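## Task

Read the lot number on the shelf edge under each foam block. Every foam block whose lot number shows up more than once anywhere in the storeroom must end up on the desk, entirely over it with nothing hanging below the desk's edge. Every other foam block must stay on the shelf it started on. The robot must not fall over or be left leaning, or the task fails.

## Robot and tools

ROBOT. A TidyBot++: a wheeled base (0.54 m long, 0.50 m wide, 0.38 m high) on four powered casters, carrying one seven-joint arm with a two-finger gripper. The shoulder sits 0.12 m ahead of the base centre, 0.68 m up. Arm segments: upper arm 0.42 m, forearm 0.31 m, hand 0.31 m. Cameras: base_camera (fixed on the base, facing forward) and wrist_camera (looks along the hand). The arm starts folded, hand pointing down, sticking out up to 0.08 m ahead of the base.

FRAMES. Base frame: origin on the floor below the base centre, x forward, y left, z up, metres. hand_pose and target use it; the hand point is midway between the finger pads, its z axis runs out along the fingers and the fingers close along its y axis. Odometry frame: where the base frame was when the scene began; base_odometry reports x, y and heading (rad, left positive, -3.142 to 3.142) there, counting wheel turns only, so slip shows as travel and drift of a few cm grows over many moves. base_tilt gives lean in degrees (forward and right positive).

move. One action per call; all keys except cameras and blocking belong to the action, and motions start together.
- base: an object of relative offsets from where the base currently is, along its current axes: translate_m (forward +, -2 to 2 m), strafe_m (left +, -2 to 2 m), rotate_rad (counter-clockwise from above +, -6.3 to 6.3 rad). Translate and strafe together make one straight-line move.
- joints: absolute angles by name: joint_1_rad (vertical axis, any angle; positive is clockwise from above, opposite to heading), joint_2_rad (shoulder, -2.249 to 2.249; 0 is upright, positive leans forward), joint_3_rad (any angle), joint_4_rad (elbow, -2.579 to 2.579; with joint_3 at 3.14 negative bends forward), joint_5_rad (any angle), joint_6_rad (wrist, -2.099 to 2.099), joint_7_rad (any angle; with the hand down, 1.57 opens fingers left/right), gripper_pos (0 open to 1 closed; pad gap about 85 x (1 - gripper_pos) mm). Unlimited joints take the short way; send steps below half a turn.
- target: one list of seven numbers, an absolute hand pose in the base frame: [x, y, z, qw, qx, qy, qz], metres then quaternion. With target, joints may contain only gripper_pos.
- speeds: caps for this action only: translate_m and strafe_m 0.05 to 0.5 m/s (give only one when both move), rotate_rad 0.1 to 1.57 rad/s.
- cameras: list of base_camera, wrist_camera or all; [] for none. blocking: true (default) waits until all motion rests; false returns in about 0.5 s while motion continues.
A move with no action just reports. Unknown keys make the call invalid; out-of-range values get it refused, and a refusal or an uncommanded stop cancels the rest of that reply's move, wait and finished_scene calls.

wait(seconds 0 to 10, cameras): lets time pass, returns early when moves finish. stop(cameras): brakes all your motions; braked ones read "stopped" and may keep pressing. zoom_image(camera, region [x0, y0, x1, y1] pixels from top-left, at most 504 each way): closer look at the latest image, useful for reading lot numbers. read_manual: licence text only. finished_scene(scene: the current scene number): ends the scene; call nothing after it in that reply.

RESULTS. base_status, joint_status and hand_status read done, moving, off_target (rested away from target, maybe still pushing), stopped, not_followed (check withheld the targets), contact_stop or time_out (uncommanded stops; target dropped), torque_fault, limit_stop_at_motor_heat. "joint command not followed" plus "cause:" means self-collision was predicted; "pose unreachable" means a target was withheld. hand_target is where the joints' targets would put the hand. motor_effort gives percent of max torque with the last action's peak in brackets. gripper at 1 reading done means it holds nothing; off_target means something is between the fingers. on_its_own lists uncommanded behaviour; "ARM HIT" flags a hard hit on base or arm. Motor temperatures and MOTOR HOT lines warn of overheating (fault at 75 °C).

PRACTICAL NOTES. Targets land within about 3 cm; correct by adding (wanted minus read) to the last target. Loads make the arm sag; hold still by resending hand_target, never hand_pose, and never send a loaded joint its read angle. Low, close, forward-pointing poses often fail or strike the base. A pointing-down hand reaches about 0.94 m high at most, and only near the base. Closed fingertips reach about 20 mm past the hand point.

AVOID. Driving or turning while the arm is caught on something high (tipping), reaching far out from folded over nearby furniture, swinging a stretched arm sideways, pushing the arm into desks or walls (it will not steer around them), driving the arm into things (torque fault, 10 s arm stop), squeezing objects hard while they still rest on a surface, dropping or releasing moving items, and long stretched or loaded holds that heat motors. Back away to right a leaning robot.

Each tool is called after "Request:" as name([rows], argument=value, ...), one row to a line, values as JSON.

## Session

Request:
move(joints={"joint_6_rad": 0.55})

Scene clock: 2.07 s.
Motor temperatures (°C): [38 35 31 37 40 37 42]
move: done
base_odometry: x=+0.000 y=+0.000 heading=+0.000
base_tilt: forward=-0.4 right=+0.6
base_status: not commanded
joint_positions: joint_1_rad=-0.038 joint_2_rad=-0.374 joint_3_rad=+3.113 joint_4_rad=-2.522 joint_5_rad=-0.004 joint_6_rad=+0.495 joint_7_rad=+1.592 gripper_pos=+0.000
joint_status: all done
motor_effort: joint_1_rad=+0(1) joint_2_rad=-6(6) joint_3_rad=+1(1) joint_4_rad=+19(21) joint_5_rad=+1(1) joint_6_rad=+8(9) joint_7_rad=+0(1)
hand_pose: x=+0.5375 y=+0.0300 z=+0.8760 quat_wxyz=(-0.012, +0.735, +0.033, +0.677) (m; base frame)
hand_target: x=+0.5381 y=+0.0302 z=+0.8916 quat_wxyz=(-0.012, +0.717, +0.032, +0.696) (m; base frame)
hand_status: not commanded
pictures: base_camera, wrist_camera
Images, in order (width x height): base_camera 644x364, wrist_camera 644x476.

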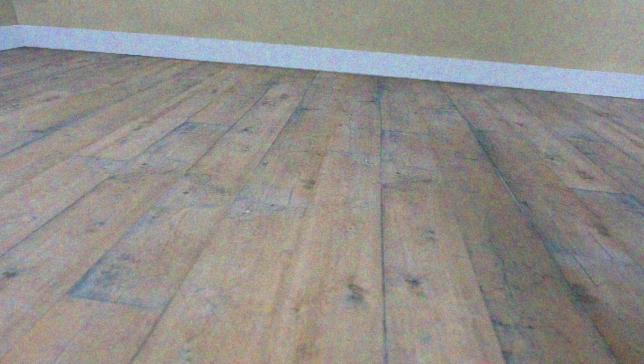

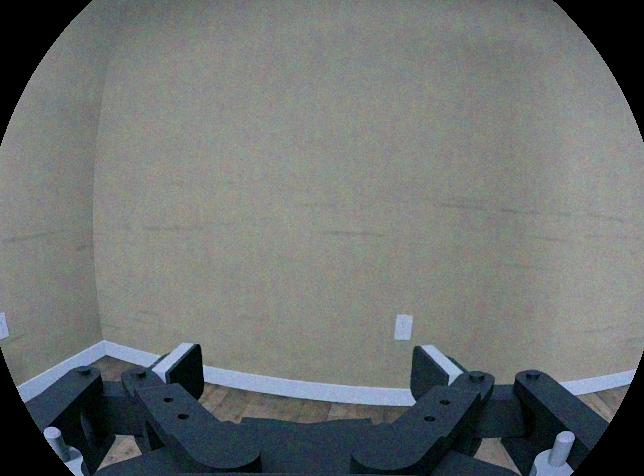

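Request:
move(base={"rotate_rad": 1.5})

Request:
move(base={"rotate_rad": 1.5})

Request:
move(base={"rotate_rad": 1.5})

Scene clock: 4.43 s.
Motor temperatures (°C): [38 35 31 37 40 37 42]
move: done
base_odometry: x=+0.000 y=+0.000 heading=+1.499
base_tilt: forward=-0.3 right=+0.6
base_status: done
joint_positions: joint_1_rad=-0.038 joint_2_rad=-0.374 joint_3_rad=+3.113 joint_4_rad=-2.522 joint_5_rad=-0.004 joint_6_rad=+0.495 joint_7_rad=+1.592 gripper_pos=+0.000
joint_status: not commanded
motor_effort: joint_1_rad=-1(1) joint_2_rad=-6(7) joint_3_rad=+1(2) joint_4_rad=+20(20) joint_5_rad=+1(1) joint_6_rad=+9(9) joint_7_rad=+0(1)
hand_pose: x=+0.5375 y=+0.0301 z=+0.8760 quat_wxyz=(-0.012, +0.735, +0.033, +0.677) (m; base frame)
hand_target: x=+0.5381 y=+0.0302 z=+0.8916 quat_wxyz=(-0.012, +0.717, +0.032, +0.696) (m; base frame)
hand_status: not commanded
pictures: base_camera, wrist_camera
Images, in order (width x height): base_camera 644x364, wrist_camera 644x476.

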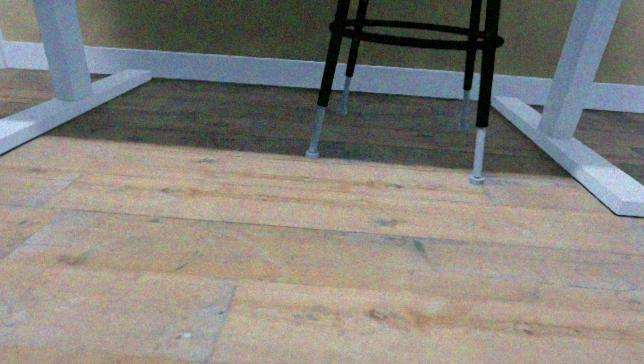

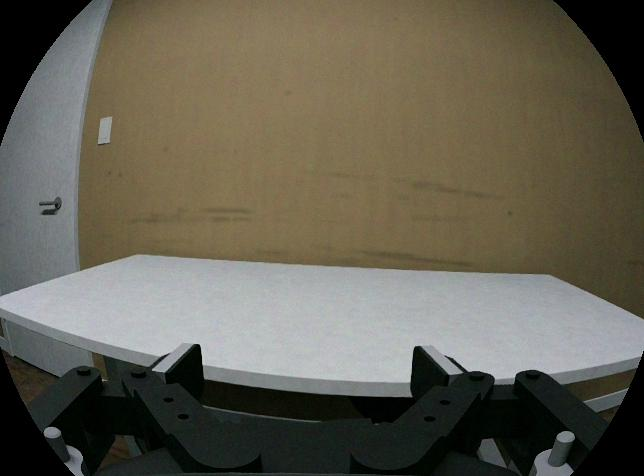

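Scene clock: 6.67 s.
Motor temperatures (°C): [38 35 31 37 40 37 42]
move: done
base_odometry: x=+0.000 y=+0.000 heading=+2.998
base_tilt: forward=-0.3 right=+0.6
base_status: done
joint_positions: joint_1_rad=-0.038 joint_2_rad=-0.374 joint_3_rad=+3.113 joint_4_rad=-2.522 joint_5_rad=-0.004 joint_6_rad=+0.495 joint_7_rad=+1.592 gripper_pos=+0.000
joint_status: not commanded
motor_effort: joint_1_rad=+0(2) joint_2_rad=-5(7) joint_3_rad=+1(2) joint_4_rad=+19(21) joint_5_rad=+1(1) joint_6_rad=+9(9) joint_7_rad=+0(1)
hand_pose: x=+0.5375 y=+0.0301 z=+0.8761 quat_wxyz=(-0.012, +0.735, +0.033, +0.677) (m; base frame)
hand_target: x=+0.5381 y=+0.0302 z=+0.8916 quat_wxyz=(-0.012, +0.717, +0.032, +0.696) (m; base frame)
hand_status: not commanded
pictures: base_camera, wrist_camera
Images, in order (width x height): base_camera 644x364, wrist_camera 644x476.

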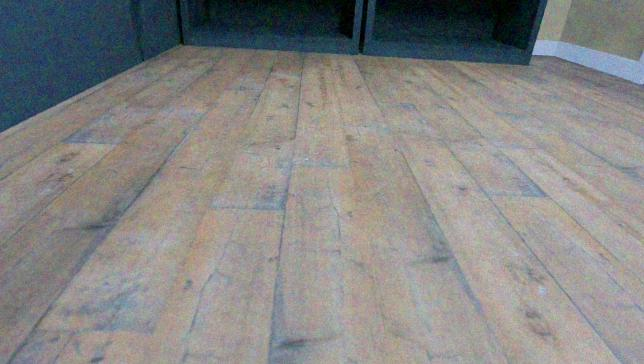

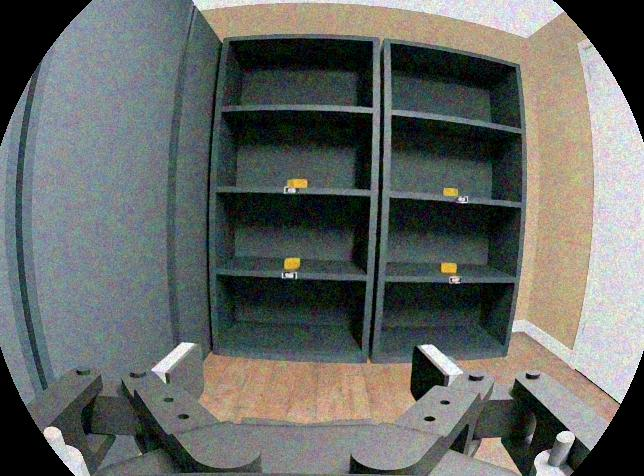

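Scene clock: 8.90 s.
Motor temperatures (°C): [38 35 31 37 40 38 42]
move: done
base_odometry: x=+0.000 y=+0.000 heading=-1.786
base_tilt: forward=-0.3 right=+0.6
base_status: done
joint_positions: joint_1_rad=-0.038 joint_2_rad=-0.374 joint_3_rad=+3.112 joint_4_rad=-2.522 joint_5_rad=-0.004 joint_6_rad=+0.495 joint_7_rad=+1.592 gripper_pos=+0.000
joint_status: not commanded
motor_effort: joint_1_rad=+0(2) joint_2_rad=-5(7) joint_3_rad=+1(2) joint_4_rad=+19(21) joint_5_rad=+1(1) joint_6_rad=+9(10) joint_7_rad=+0(1)
hand_pose: x=+0.5375 y=+0.0302 z=+0.8761 quat_wxyz=(-0.012, +0.735, +0.033, +0.677) (m; base frame)
hand_target: x=+0.5381 y=+0.0302 z=+0.8916 quat_wxyz=(-0.012, +0.717, +0.032, +0.696) (m; base frame)
hand_status: not commanded
pictures: base_camera, wrist_camera
Images, in order (width x height): base_camera 644x364, wrist_camera 644x476.

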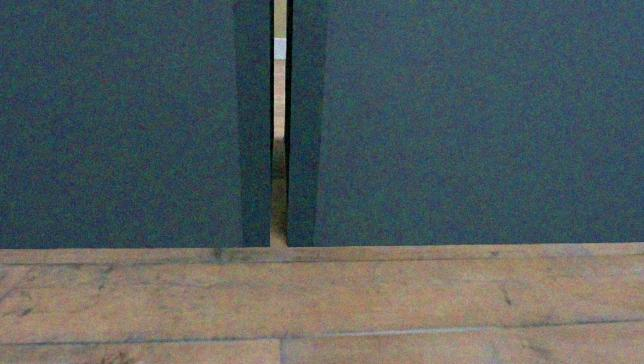

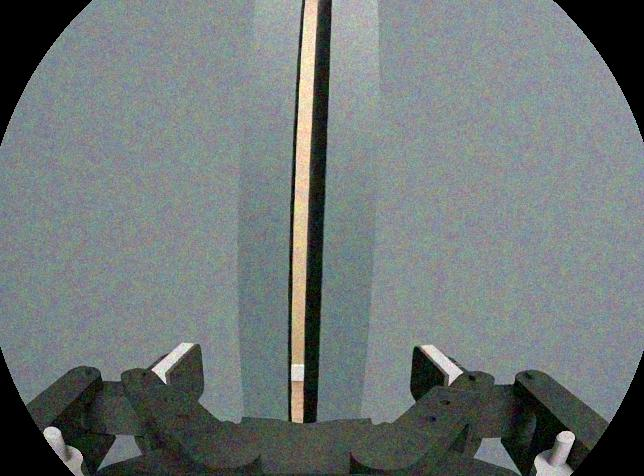

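Request:
move(base={"rotate_rad": -1.6})

Request:
move(base={"translate_m": 0.8})

Request:
zoom_image(camera="wrist_camera", region=[200, 100, 560, 340])

Scene clock: 11.73 s.
Motor temperatures (°C): [38 35 31 37 40 38 42]
move: done
base_odometry: x=+0.000 y=+0.000 heading=+2.899
base_tilt: forward=-0.3 right=+0.6
base_status: done
joint_positions: joint_1_rad=-0.038 joint_2_rad=-0.374 joint_3_rad=+3.113 joint_4_rad=-2.522 joint_5_rad=-0.004 joint_6_rad=+0.495 joint_7_rad=+1.592 gripper_pos=+0.000
joint_status: not commanded
motor_effort: joint_1_rad=-1(1) joint_2_rad=-6(8) joint_3_rad=+1(2) joint_4_rad=+20(21) joint_5_rad=+1(1) joint_6_rad=+9(9) joint_7_rad=+0(1)
hand_pose: x=+0.5376 y=+0.0301 z=+0.8762 quat_wxyz=(-0.012, +0.735, +0.033, +0.677) (m; base frame)
hand_target: x=+0.5381 y=+0.0302 z=+0.8916 quat_wxyz=(-0.012, +0.717, +0.032, +0.696) (m; base frame)
hand_status: not commanded
pictures: base_camera, wrist_camera
Images, in order (width x height): base_camera 644x364, wrist_camera 644x476.

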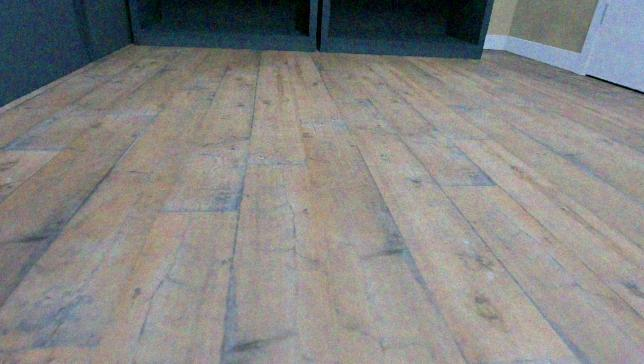

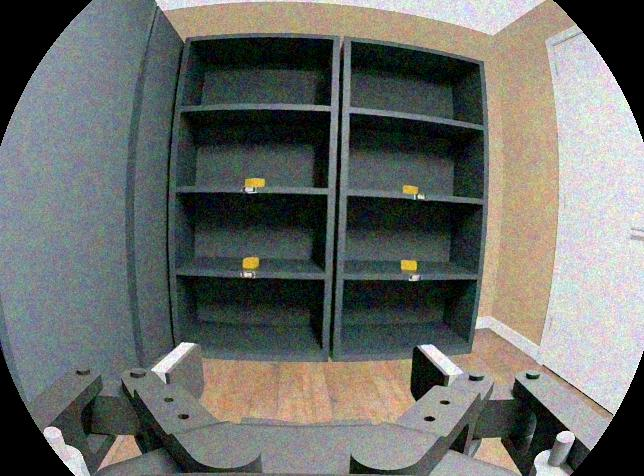

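Scene clock: 14.67 s.
Motor temperatures (°C): [38 35 31 37 40 38 42]
move: done
base_odometry: x=-0.777 y=+0.193 heading=+2.898
base_tilt: forward=-0.3 right=+0.6
base_status: done
joint_positions: joint_1_rad=-0.038 joint_2_rad=-0.375 joint_3_rad=+3.113 joint_4_rad=-2.522 joint_5_rad=-0.004 joint_6_rad=+0.498 joint_7_rad=+1.592 gripper_pos=+0.000
joint_status: not commanded
motor_effort: joint_1_rad=+0(1) joint_2_rad=-6(8) joint_3_rad=+1(1) joint_4_rad=+20(21) joint_5_rad=+1(1) joint_6_rad=+9(9) joint_7_rad=+0(1)
hand_pose: x=+0.5374 y=+0.0301 z=+0.8774 quat_wxyz=(-0.012, +0.734, +0.033, +0.679) (m; base frame)
hand_target: x=+0.5381 y=+0.0302 z=+0.8916 quat_wxyz=(-0.012, +0.717, +0.032, +0.696) (m; base frame)
hand_status: not commanded
pictures: base_camera, wrist_camera
Images, in order (width x height): base_camera 644x364, wrist_camera 644x476.

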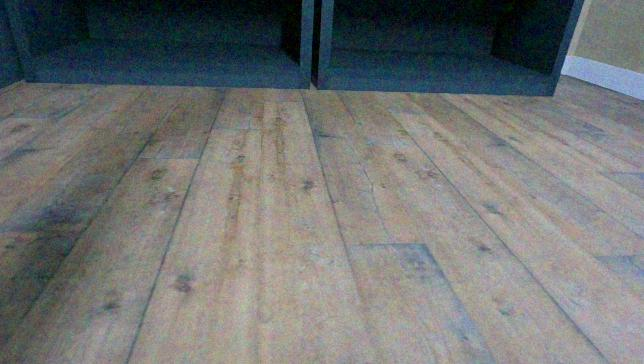

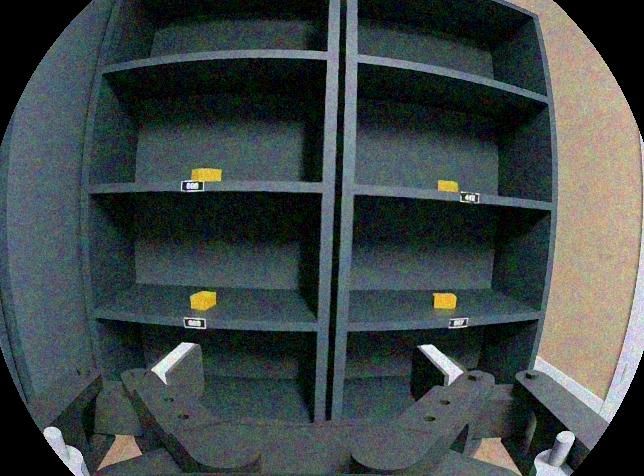

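Scaled by 1.400.

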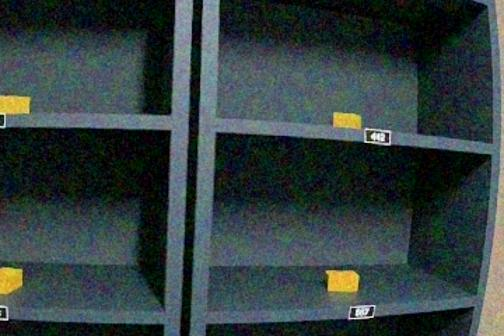

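Request:
zoom_image(camera="wrist_camera", region=[172, 176, 212, 206])

Request:
zoom_image(camera="wrist_camera", region=[450, 184, 490, 214])

Request:
zoom_image(camera="wrist_camera", region=[174, 308, 214, 338])

Request:
zoom_image(camera="wrist_camera", region=[438, 308, 478, 338])

Scaled by 12.600.

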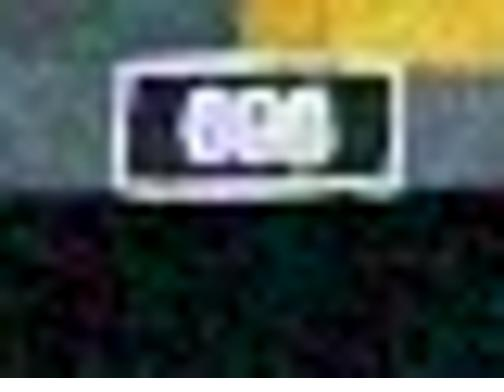

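Scaled by 12.600.

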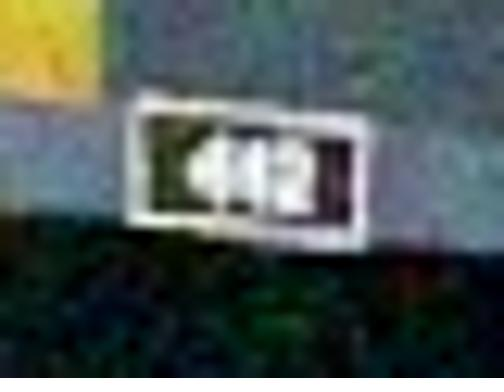

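Scaled by 12.600.

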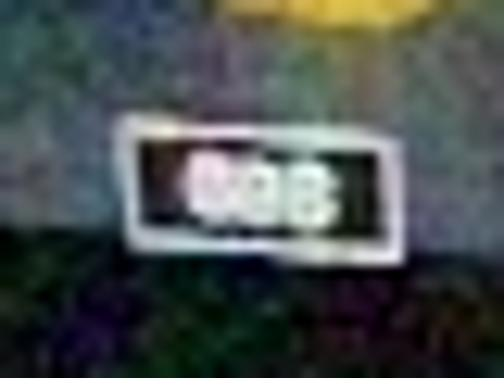

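Scaled by 12.600.

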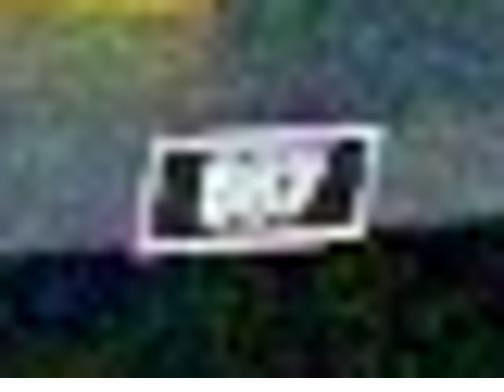

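Need closer.

Request:
move(base={"translate_m": 0.4, "strafe_m":-0.1})

Scene clock: 17.27 s.
Motor temperatures (°C): [38 35 31 37 40 38 42]
move: done
base_odometry: x=-1.141 y=+0.386 heading=+2.899
base_tilt: forward=-0.3 right=+0.6
base_status: done
joint_positions: joint_1_rad=-0.038 joint_2_rad=-0.373 joint_3_rad=+3.113 joint_4_rad=-2.522 joint_5_rad=-0.004 joint_6_rad=+0.499 joint_7_rad=+1.592 gripper_pos=+0.000
joint_status: not commanded
motor_effort: joint_1_rad=-1(1) joint_2_rad=-6(9) joint_3_rad=+1(1) joint_4_rad=+20(21) joint_5_rad=+1(1) joint_6_rad=+9(9) joint_7_rad=+0(1)
hand_pose: x=+0.5379 y=+0.0302 z=+0.8766 quat_wxyz=(-0.012, +0.734, +0.033, +0.678) (m; base frame)
hand_target: x=+0.5381 y=+0.0302 z=+0.8916 quat_wxyz=(-0.012, +0.717, +0.032, +0.696) (m; base frame)
hand_status: not commanded
pictures: base_camera, wrist_camera
Images, in order (width x height): base_camera 644x364, wrist_camera 644x476.

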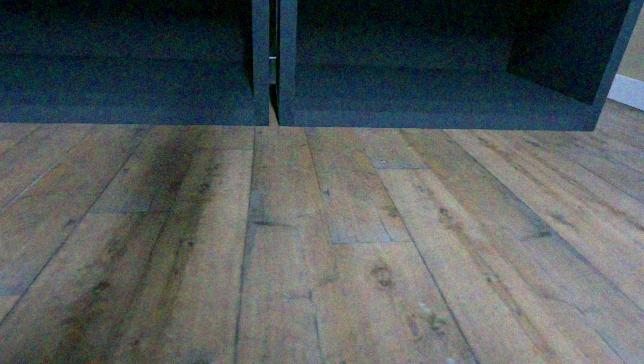

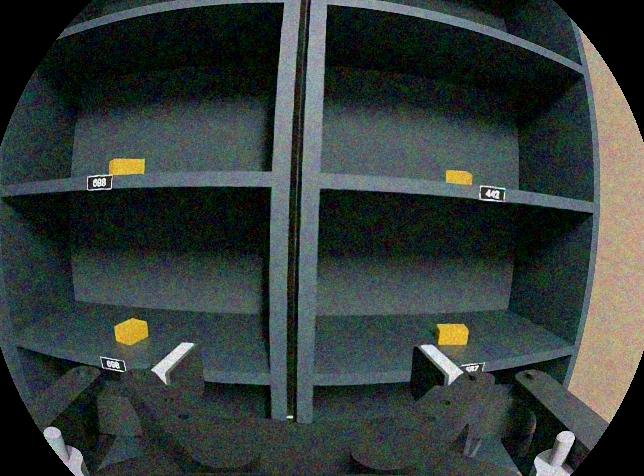

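Request:
zoom_image(camera="wrist_camera", region=[80, 166, 120, 196])

Request:
zoom_image(camera="wrist_camera", region=[472, 178, 512, 208])

Request:
zoom_image(camera="wrist_camera", region=[94, 350, 134, 380])

Request:
zoom_image(camera="wrist_camera", region=[454, 354, 494, 384])

Scaled by 12.600.

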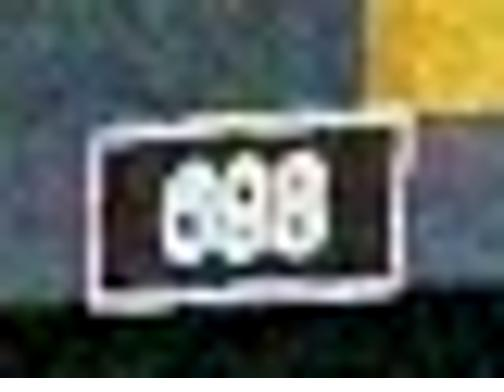

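Scaled by 12.600.

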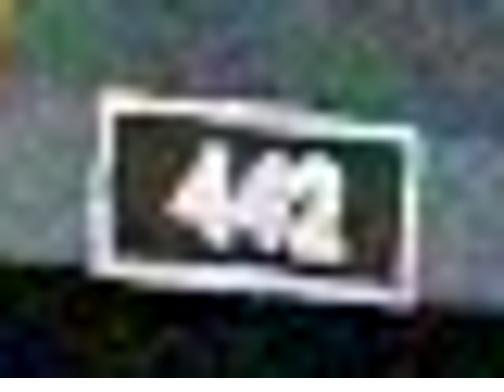

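Scaled by 12.600.

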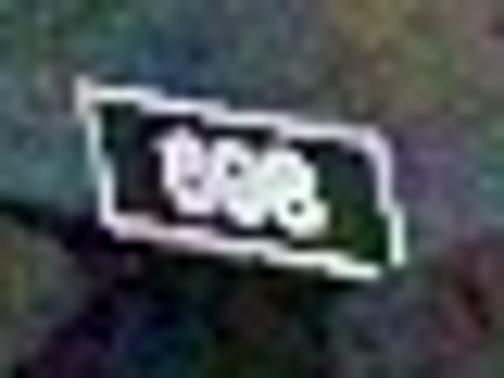

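Scaled by 12.600.

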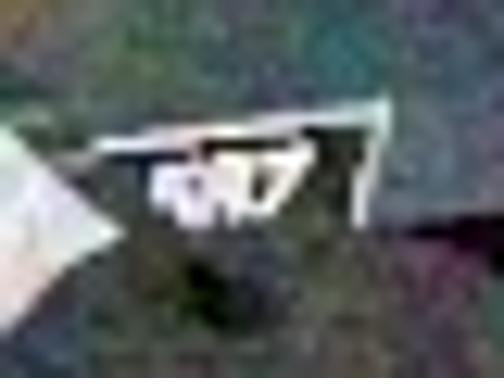

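Request:
move(base={"strafe_m": 0.35}, joints={"joint_6_rad": 0.2}, cameras=["wrist_camera"])

Request:
move(base={"strafe_m": -0.75}, cameras=["wrist_camera"])

Scene clock: 19.73 s.
Motor temperatures (°C): [38 35 31 37 40 38 42]
move: done
base_odometry: x=-1.225 y=+0.046 heading=+2.898
base_tilt: forward=-0.4 right=+0.6
base_status: done
joint_positions: joint_1_rad=-0.038 joint_2_rad=-0.372 joint_3_rad=+3.113 joint_4_rad=-2.523 joint_5_rad=-0.004 joint_6_rad=+0.219 joint_7_rad=+1.592 gripper_pos=+0.000
joint_status: all done
motor_effort: joint_1_rad=+0(1) joint_2_rad=-5(7) joint_3_rad=+1(2) joint_4_rad=+19(22) joint_5_rad=+1(1) joint_6_rad=+8(10) joint_7_rad=+0(1)
hand_pose: x=+0.5187 y=+0.0284 z=+0.7910 quat_wxyz=(-0.009, +0.822, +0.036, +0.568) (m; base frame)
hand_target: x=+0.5161 y=+0.0281 z=+0.7855 quat_wxyz=(-0.009, +0.827, +0.037, +0.561) (m; base frame)
hand_status: not commanded
pictures: wrist_camera
Images, in order (width x height): wrist_camera 644x476.

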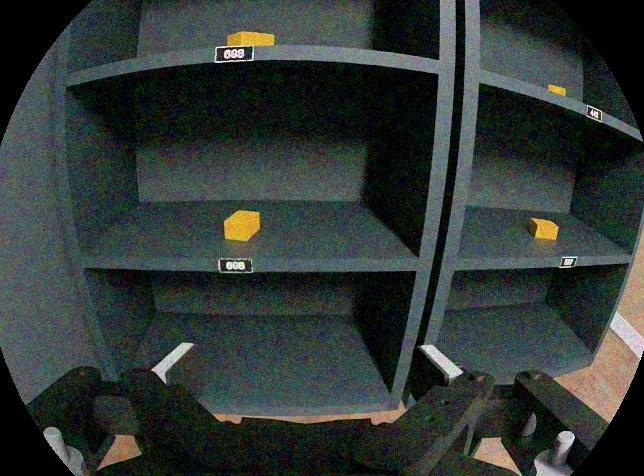

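Scene clock: 22.80 s.
Motor temperatures (°C): [38 35 31 37 40 38 42]
move: done
base_odometry: x=-1.044 y=+0.774 heading=+2.897
base_tilt: forward=-0.3 right=+0.6
base_status: done
joint_positions: joint_1_rad=-0.038 joint_2_rad=-0.372 joint_3_rad=+3.112 joint_4_rad=-2.523 joint_5_rad=-0.004 joint_6_rad=+0.219 joint_7_rad=+1.592 gripper_pos=+0.000
joint_status: not commanded
motor_effort: joint_1_rad=-1(1) joint_2_rad=-6(6) joint_3_rad=+1(2) joint_4_rad=+19(20) joint_5_rad=+1(1) joint_6_rad=+9(9) joint_7_rad=+0(1)
hand_pose: x=+0.5187 y=+0.0284 z=+0.7910 quat_wxyz=(-0.009, +0.822, +0.037, +0.568) (m; base frame)
hand_target: x=+0.5161 y=+0.0281 z=+0.7855 quat_wxyz=(-0.009, +0.827, +0.037, +0.561) (m; base frame)
hand_status: not commanded
pictures: wrist_camera
Images, in order (width x height): wrist_camera 644x476.

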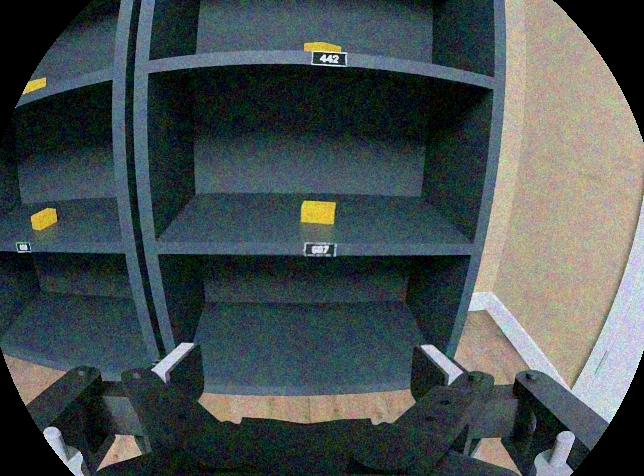

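Request:
zoom_image(camera="wrist_camera", region=[300, 235, 340, 265])

Request:
move(base={"strafe_m": 0.75, "translate_m":0.1}, cameras=["wrist_camera"])

Request:
zoom_image(camera="wrist_camera", region=[200, 30, 260, 75])

Request:
zoom_image(camera="wrist_camera", region=[200, 245, 260, 290])

Scaled by 12.600.

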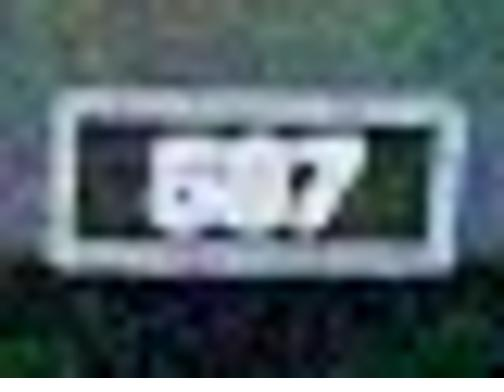

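Scene clock: 25.83 s.
Motor temperatures (°C): [38 35 31 37 40 38 42]
move: done
base_odometry: x=-1.323 y=+0.071 heading=+2.896
base_tilt: forward=-0.3 right=+0.6
base_status: done
joint_positions: joint_1_rad=-0.038 joint_2_rad=-0.373 joint_3_rad=+3.112 joint_4_rad=-2.523 joint_5_rad=-0.004 joint_6_rad=+0.219 joint_7_rad=+1.592 gripper_pos=+0.000
joint_status: not commanded
motor_effort: joint_1_rad=-1(2) joint_2_rad=-5(6) joint_3_rad=+0(2) joint_4_rad=+18(20) joint_5_rad=+1(1) joint_6_rad=+8(9) joint_7_rad=+0(1)
hand_pose: x=+0.5186 y=+0.0284 z=+0.7913 quat_wxyz=(-0.009, +0.822, +0.036, +0.568) (m; base frame)
hand_target: x=+0.5161 y=+0.0281 z=+0.7855 quat_wxyz=(-0.009, +0.827, +0.037, +0.561) (m; base frame)
hand_status: not commanded
pictures: wrist_camera
Images, in order (width x height): wrist_camera 644x476.

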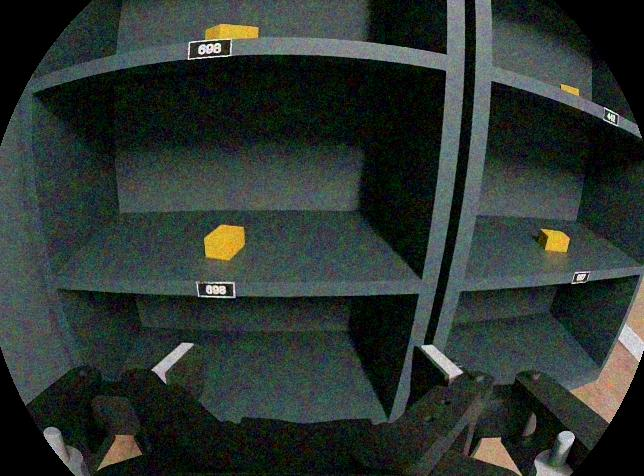

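Scaled by 8.400.

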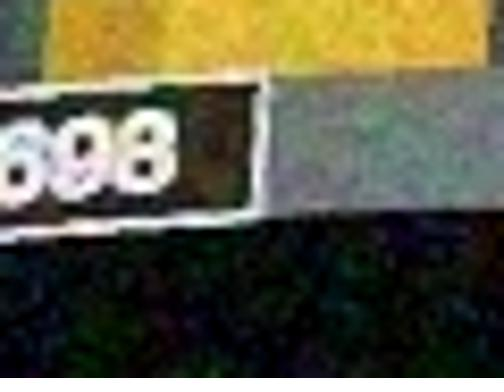

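Scaled by 8.400.

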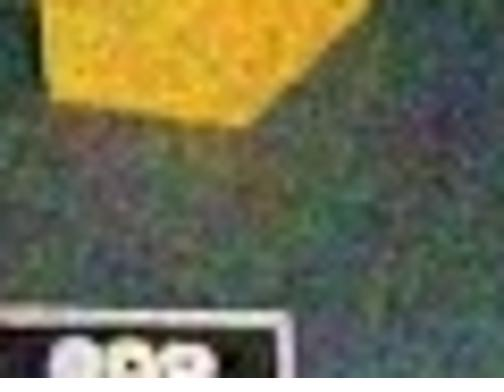

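Request:
move(base={"strafe_m": 0.26, "translate_m":0.1}, target=[0.65, 0.0, 0.72, 0, 0.866, 0, 0.5])

Scene clock: 28.97 s.
Motor temperatures (°C): [38 35 31 37 40 38 42]
move: done
base_odometry: x=-1.483 y=-0.157 heading=+2.897
base_tilt: forward=-0.3 right=+0.6
base_status: done
joint_positions: joint_1_rad=-0.017 joint_2_rad=+0.083 joint_3_rad=+3.131 joint_4_rad=-2.284 joint_5_rad=-0.004 joint_6_rad=+0.221 joint_7_rad=+1.592 gripper_pos=+0.000
joint_status: not commanded
motor_effort: joint_1_rad=-1(1) joint_2_rad=-18(21) joint_3_rad=+0(2) joint_4_rad=+17(20) joint_5_rad=+1(1) joint_6_rad=+7(9) joint_7_rad=+0(1)
hand_pose: x=+0.6345 y=+0.0154 z=+0.7072 quat_wxyz=(-0.003, +0.878, +0.019, +0.478) (m; base frame)
hand_target: x=+0.6500 y=+0.0000 z=+0.7200 quat_wxyz=(+0.000, +0.866, +0.000, +0.500) (m; base frame)
hand_status: done (0.025 m and 3.7 deg from the pose sent, 0.152 m and 10.3 deg at the start)
pictures: base_camera, wrist_camera
Images, in order (width x height): base_camera 644x364, wrist_camera 644x476.

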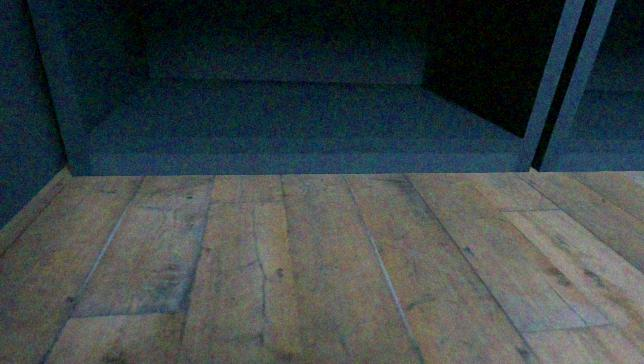

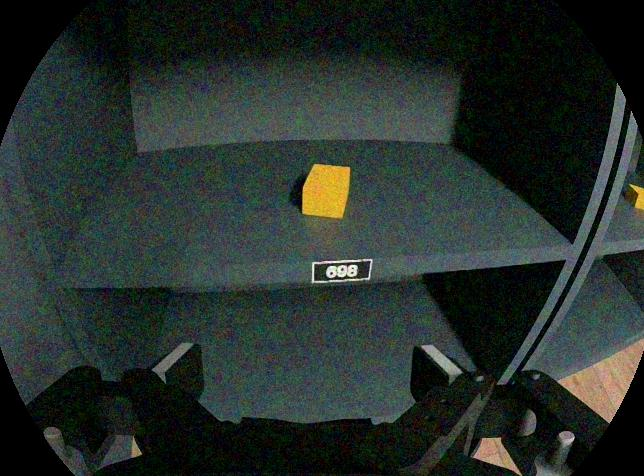

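Request:
zoom_image(camera="wrist_camera", region=[280, 145, 376, 235])

Scaled by 5.250.

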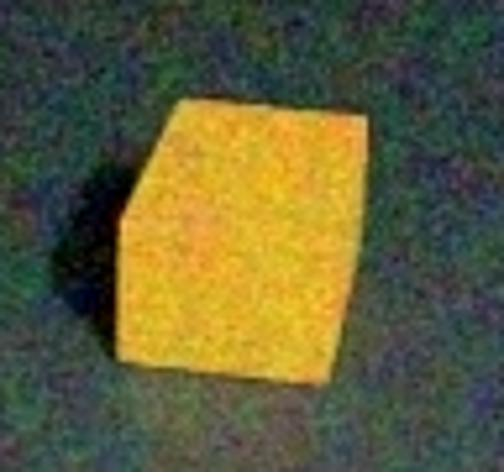

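Request:
move(base={"translate_m": 0.35}, speeds={"translate_m": 0.3})

Request:
move(target=[0.64, 0.04, 0.68, 0.05, 0.862, -0.0864, 0.4975])

Scene clock: 32.37 s.
Motor temperatures (°C): [38 35 31 37 40 38 42]
move: done
base_odometry: x=-1.823 y=-0.073 heading=+2.897
base_tilt: forward=-0.3 right=+0.6
base_status: done
joint_positions: joint_1_rad=-0.017 joint_2_rad=+0.085 joint_3_rad=+3.131 joint_4_rad=-2.280 joint_5_rad=-0.004 joint_6_rad=+0.222 joint_7_rad=+1.592 gripper_pos=+0.000
joint_status: not commanded
motor_effort: joint_1_rad=-1(1) joint_2_rad=-18(21) joint_3_rad=+0(1) joint_4_rad=+17(18) joint_5_rad=+1(1) joint_6_rad=+8(8) joint_7_rad=+0(1)
hand_pose: x=+0.6364 y=+0.0153 z=+0.7085 quat_wxyz=(-0.003, +0.878, +0.019, +0.479) (m; base frame)
hand_target: x=+0.6500 y=+0.0000 z=+0.7200 quat_wxyz=(+0.000, +0.866, +0.000, +0.500) (m; base frame)
hand_status: not commanded
pictures: base_camera, wrist_camera
Images, in order (width x height): base_camera 644x364, wrist_camera 644x476.

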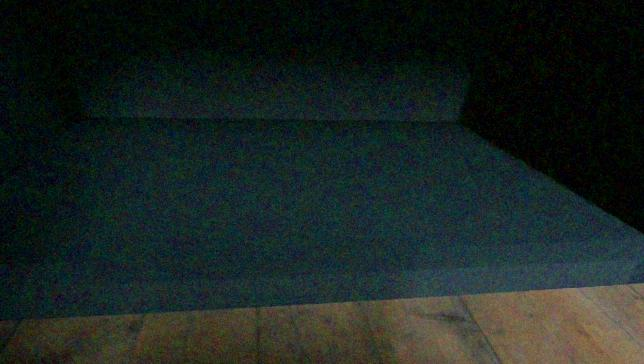

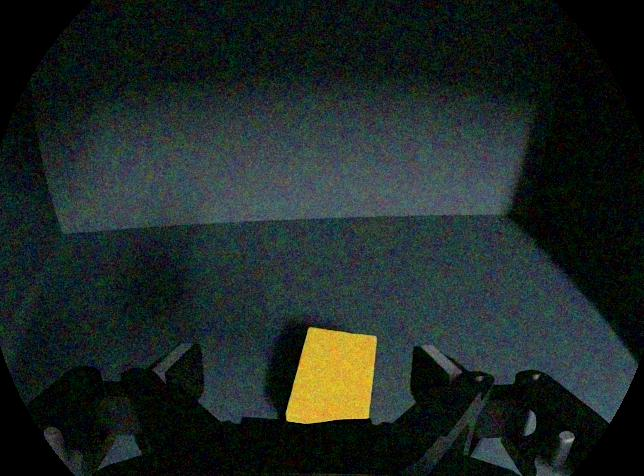

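Scene clock: 34.47 s.
Motor temperatures (°C): [38 35 31 37 40 38 42]
move: done
base_odometry: x=-1.823 y=-0.073 heading=+2.897
base_tilt: forward=-0.3 right=+0.6
base_status: not commanded
joint_positions: joint_1_rad=-0.500 joint_2_rad=+0.192 joint_3_rad=+3.329 joint_4_rad=-2.284 joint_5_rad=-0.841 joint_6_rad=+0.485 joint_7_rad=+2.046 gripper_pos=+0.000
joint_status: not commanded
motor_effort: joint_1_rad=+0(1) joint_2_rad=-21(22) joint_3_rad=+1(1) joint_4_rad=+15(17) joint_5_rad=+3(3) joint_6_rad=+7(8) joint_7_rad=+0(1)
hand_pose: x=+0.6492 y=+0.0615 z=+0.6962 quat_wxyz=(+0.016, +0.860, -0.072, +0.506) (m; base frame)
hand_target: x=+0.6400 y=+0.0400 z=+0.6800 quat_wxyz=(+0.050, +0.862, -0.086, +0.497) (m; base frame)
hand_status: done (0.028 m and 4.3 deg from the pose sent, 0.038 m and 13.8 deg at the start)
pictures: base_camera, wrist_camera
Images, in order (width x height): base_camera 644x364, wrist_camera 644x476.

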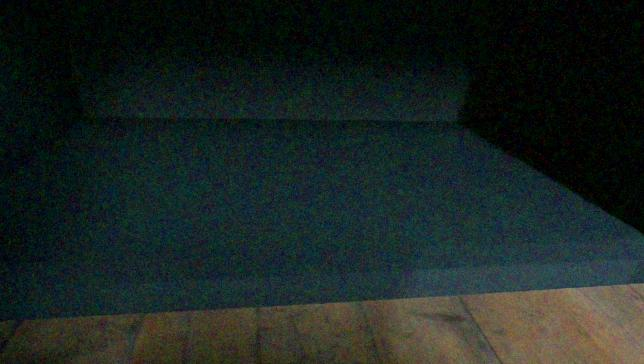

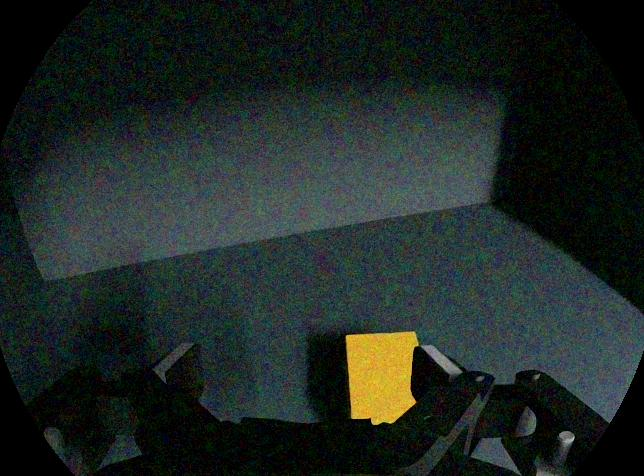

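Request:
move(target=[0.61, 0.0, 0.62, 0.05, 0.862, -0.0864, 0.4975], cameras=["wrist_camera"])

Scene clock: 36.50 s.
Motor temperatures (°C): [38 35 31 37 40 38 42]
move: done
base_odometry: x=-1.823 y=-0.073 heading=+2.897
base_tilt: forward=-0.3 right=+0.6
base_status: not commanded
joint_positions: joint_1_rad=-0.387 joint_2_rad=+0.327 joint_3_rad=+3.329 joint_4_rad=-2.487 joint_5_rad=-0.531 joint_6_rad=+0.703 joint_7_rad=+1.698 gripper_pos=+0.000
joint_status: not commanded
motor_effort: joint_1_rad=+0(1) joint_2_rad=-21(23) joint_3_rad=+1(2) joint_4_rad=+9(15) joint_5_rad=+1(2) joint_6_rad=+7(8) joint_7_rad=+0(1)
hand_pose: x=+0.6100 y=-0.0020 z=+0.6217 quat_wxyz=(+0.053, +0.866, -0.100, +0.488) (m; base frame)
hand_target: x=+0.6100 y=+0.0000 z=+0.6200 quat_wxyz=(+0.050, +0.862, -0.086, +0.497) (m; base frame)
hand_status: done (0.003 m and 2.0 deg from the pose sent, 0.105 m and 4.3 deg at the start)
pictures: wrist_camera
Images, in order (width x height): wrist_camera 644x476.

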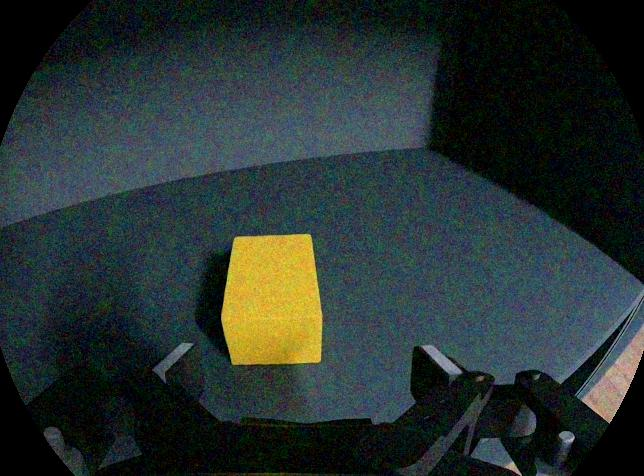

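Request:
move(target=[0.63, 0.026, 0.61, 0.045, 0.862, -0.078, 0.4975], cameras=["wrist_camera"])

Request:
move(target=[0.715, 0.008, 0.57, 0.045, 0.862, -0.078, 0.4975], cameras=["wrist_camera"])

Scene clock: 38.30 s.
Motor temperatures (°C): [38 35 31 37 40 38 42]
move: done
base_odometry: x=-1.823 y=-0.073 heading=+2.897
base_tilt: forward=-0.3 right=+0.6
base_status: not commanded
joint_positions: joint_1_rad=-0.439 joint_2_rad=+0.391 joint_3_rad=+3.337 joint_4_rad=-2.463 joint_5_rad=-0.531 joint_6_rad=+0.704 joint_7_rad=+1.687 gripper_pos=+0.000
joint_status: not commanded
motor_effort: joint_1_rad=+0(1) joint_2_rad=-22(23) joint_3_rad=+2(2) joint_4_rad=+8(10) joint_5_rad=+1(2) joint_6_rad=+8(8) joint_7_rad=+0(1)
hand_pose: x=+0.6164 y=+0.0209 z=+0.6011 quat_wxyz=(+0.051, +0.875, -0.078, +0.476) (m; base frame)
hand_target: x=+0.6300 y=+0.0260 z=+0.6100 quat_wxyz=(+0.045, +0.863, -0.078, +0.498) (m; base frame)
hand_status: done (0.017 m and 3.0 deg from the pose sent, 0.036 m and 2.9 deg at the start)
pictures: wrist_camera
Images, in order (width x height): wrist_camera 644x476.

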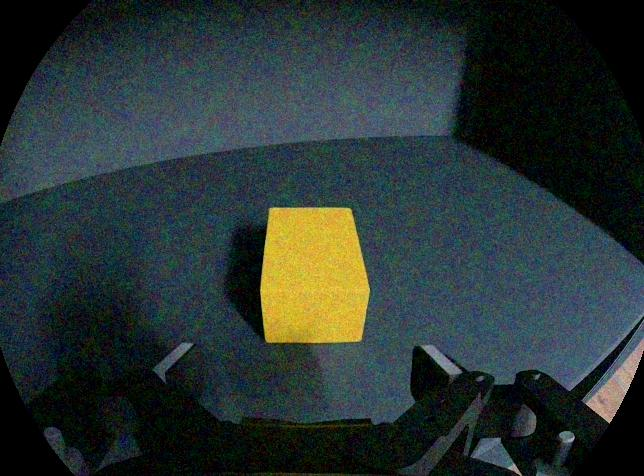

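Scene clock: 39.53 s.
Motor temperatures (°C): [38 35 31 37 40 38 42]
move: done
base_odometry: x=-1.823 y=-0.073 heading=+2.897
base_tilt: forward=-0.3 right=+0.6
base_status: not commanded
joint_positions: joint_1_rad=-0.329 joint_2_rad=+0.593 joint_3_rad=+3.337 joint_4_rad=-2.251 joint_5_rad=-0.411 joint_6_rad=+0.704 joint_7_rad=+1.605 gripper_pos=+0.000
joint_status: not commanded
motor_effort: joint_1_rad=+0(1) joint_2_rad=-29(30) joint_3_rad=+2(3) joint_4_rad=+9(10) joint_5_rad=+1(1) joint_6_rad=+8(8) joint_7_rad=+0(0)
hand_pose: x=+0.7026 y=+0.0053 z=+0.5705 quat_wxyz=(+0.055, +0.866, -0.088, +0.489) (m; base frame)
hand_target: x=+0.7150 y=+0.0080 z=+0.5700 quat_wxyz=(+0.045, +0.863, -0.078, +0.498) (m; base frame)
hand_status: done (0.013 m and 1.9 deg from the pose sent, 0.104 m and 3.0 deg at the start)
pictures: wrist_camera
Images, in order (width x height): wrist_camera 644x476.

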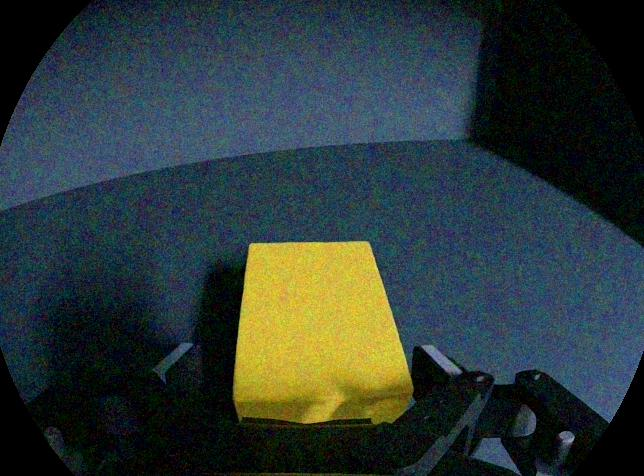

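Request:
move(joints={"gripper_pos": 0.5}, cameras=["wrist_camera"])

Scene clock: 40.50 s.
Motor temperatures (°C): [38 35 31 37 40 38 42]
move: off_target
base_odometry: x=-1.823 y=-0.073 heading=+2.897
base_tilt: forward=-0.3 right=+0.6
base_status: not commanded
joint_positions: joint_1_rad=-0.329 joint_2_rad=+0.594 joint_3_rad=+3.337 joint_4_rad=-2.249 joint_5_rad=-0.410 joint_6_rad=+0.704 joint_7_rad=+1.604 gripper_pos=+0.396
joint_status: gripper_pos off_target (ended at +0.396, target +0.500)
motor_effort: joint_1_rad=-1(1) joint_2_rad=-28(30) joint_3_rad=+2(3) joint_4_rad=+10(10) joint_5_rad=+1(1) joint_6_rad=+7(8) joint_7_rad=+0(1)
hand_pose: x=+0.7037 y=+0.0058 z=+0.5711 quat_wxyz=(+0.054, +0.866, -0.088, +0.490) (m; base frame)
hand_target: x=+0.7150 y=+0.0080 z=+0.5700 quat_wxyz=(+0.045, +0.863, -0.078, +0.498) (m; base frame)
hand_status: not commanded
pictures: wrist_camera
Images, in order (width x height): wrist_camera 644x476.

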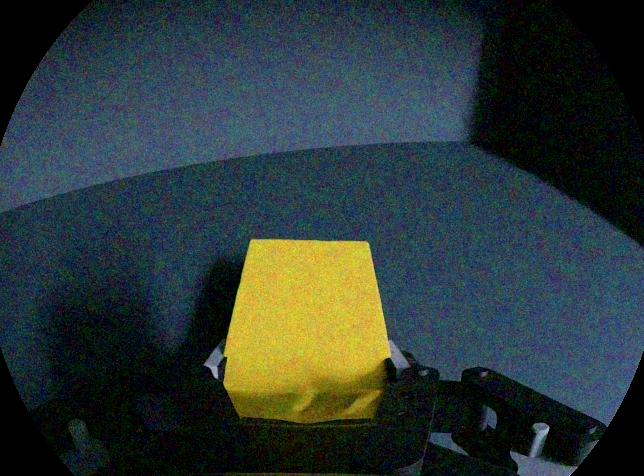

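Request:
move(target=[0.68, 0.01, 0.66, 0.045, 0.862, -0.078, 0.4975], joints={"gripper_pos": 0.6}, cameras=["wrist_camera"])

Request:
move(base={"translate_m": -0.5}, cameras=["wrist_camera"])

Scene clock: 42.07 s.
Motor temperatures (°C): [38 35 31 37 40 38 42]
move: off_target
base_odometry: x=-1.823 y=-0.073 heading=+2.897
base_tilt: forward=-0.3 right=+0.6
base_status: not commanded
joint_positions: joint_1_rad=-0.405 joint_2_rad=+0.323 joint_3_rad=+3.416 joint_4_rad=-2.249 joint_5_rad=-0.452 joint_6_rad=+0.539 joint_7_rad=+1.743 gripper_pos=+0.396
joint_status: gripper_pos off_target (ended at +0.396, target +0.600)
motor_effort: joint_1_rad=+0(1) joint_2_rad=-25(31) joint_3_rad=+2(3) joint_4_rad=+14(14) joint_5_rad=+1(2) joint_6_rad=+8(9) joint_7_rad=+0(1)
hand_pose: x=+0.6944 y=+0.0145 z=+0.6798 quat_wxyz=(+0.038, +0.847, -0.069, +0.526) (m; base frame)
hand_target: x=+0.6800 y=+0.0100 z=+0.6600 quat_wxyz=(+0.045, +0.863, -0.078, +0.498) (m; base frame)
hand_status: done (0.025 m and 4.0 deg from the pose sent, 0.092 m and 1.8 deg at the start)
pictures: wrist_camera
Images, in order (width x height): wrist_camera 644x476.

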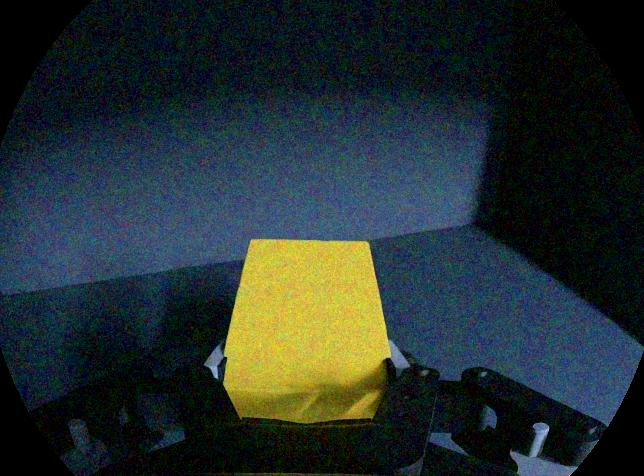

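Scene clock: 44.53 s.
Motor temperatures (°C): [38 35 31 37 40 38 42]
move: done
base_odometry: x=-1.338 y=-0.194 heading=+2.898
base_tilt: forward=-0.3 right=+0.6
base_status: done
joint_positions: joint_1_rad=-0.408 joint_2_rad=+0.319 joint_3_rad=+3.418 joint_4_rad=-2.250 joint_5_rad=-0.452 joint_6_rad=+0.533 joint_7_rad=+1.744 gripper_pos=+0.396
joint_status: not commanded
motor_effort: joint_1_rad=-1(2) joint_2_rad=-25(26) joint_3_rad=+2(3) joint_4_rad=+14(16) joint_5_rad=+2(2) joint_6_rad=+8(9) joint_7_rad=+0(1)
hand_pose: x=+0.6933 y=+0.0152 z=+0.6804 quat_wxyz=(+0.037, +0.847, -0.068, +0.525) (m; base frame)
hand_target: x=+0.6800 y=+0.0100 z=+0.6600 quat_wxyz=(+0.045, +0.863, -0.078, +0.498) (m; base frame)
hand_status: not commanded
pictures: wrist_camera
Images, in order (width x height): wrist_camera 644x476.

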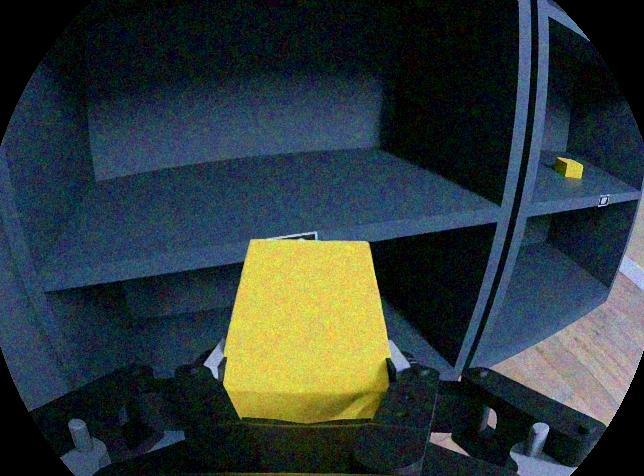

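Request:
move(base={"rotate_rad": -1.5}, target=[0.62, 0.0, 0.90, 0, 0.866, 0, 0.5], cameras=["wrist_camera"])

Request:
move(base={"strafe_m": -0.85, "translate_m":0.2})

Scene clock: 49.53 s.
Motor temperatures (°C): [38 35 31 37 40 38 42]
move: time_out
base_odometry: x=-1.341 y=-0.195 heading=+2.600
base_tilt: forward=-0.3 right=+0.6
base_status: rotate_rad time_out (by the wheels' count: -0.298 of -1.500)
joint_positions: joint_1_rad=-0.025 joint_2_rad=-0.190 joint_3_rad=+3.164 joint_4_rad=-1.903 joint_5_rad=-0.068 joint_6_rad=-0.353 joint_7_rad=+1.617 gripper_pos=+0.396
joint_status: not commanded
motor_effort: joint_1_rad=+0(7) joint_2_rad=-13(28) joint_3_rad=+0(9) joint_4_rad=+22(23) joint_5_rad=+0(2) joint_6_rad=+8(9) joint_7_rad=+0(1)
hand_pose: x=+0.6249 y=+0.0092 z=+0.9027 quat_wxyz=(-0.017, +0.859, -0.001, +0.512) (m; base frame)
hand_target: x=+0.6200 y=+0.0000 z=+0.9000 quat_wxyz=(+0.000, +0.866, +0.000, +0.500) (m; base frame)
hand_status: done (0.011 m and 2.6 deg from the pose sent, 0.232 m and 9.6 deg at the start)
pictures: wrist_camera
Images, in order (width x height): wrist_camera 644x476.

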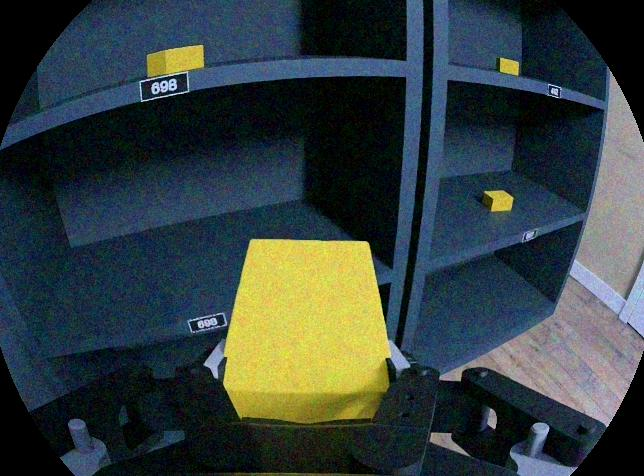

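not run: a stop that you did not command came earlier in this reply.


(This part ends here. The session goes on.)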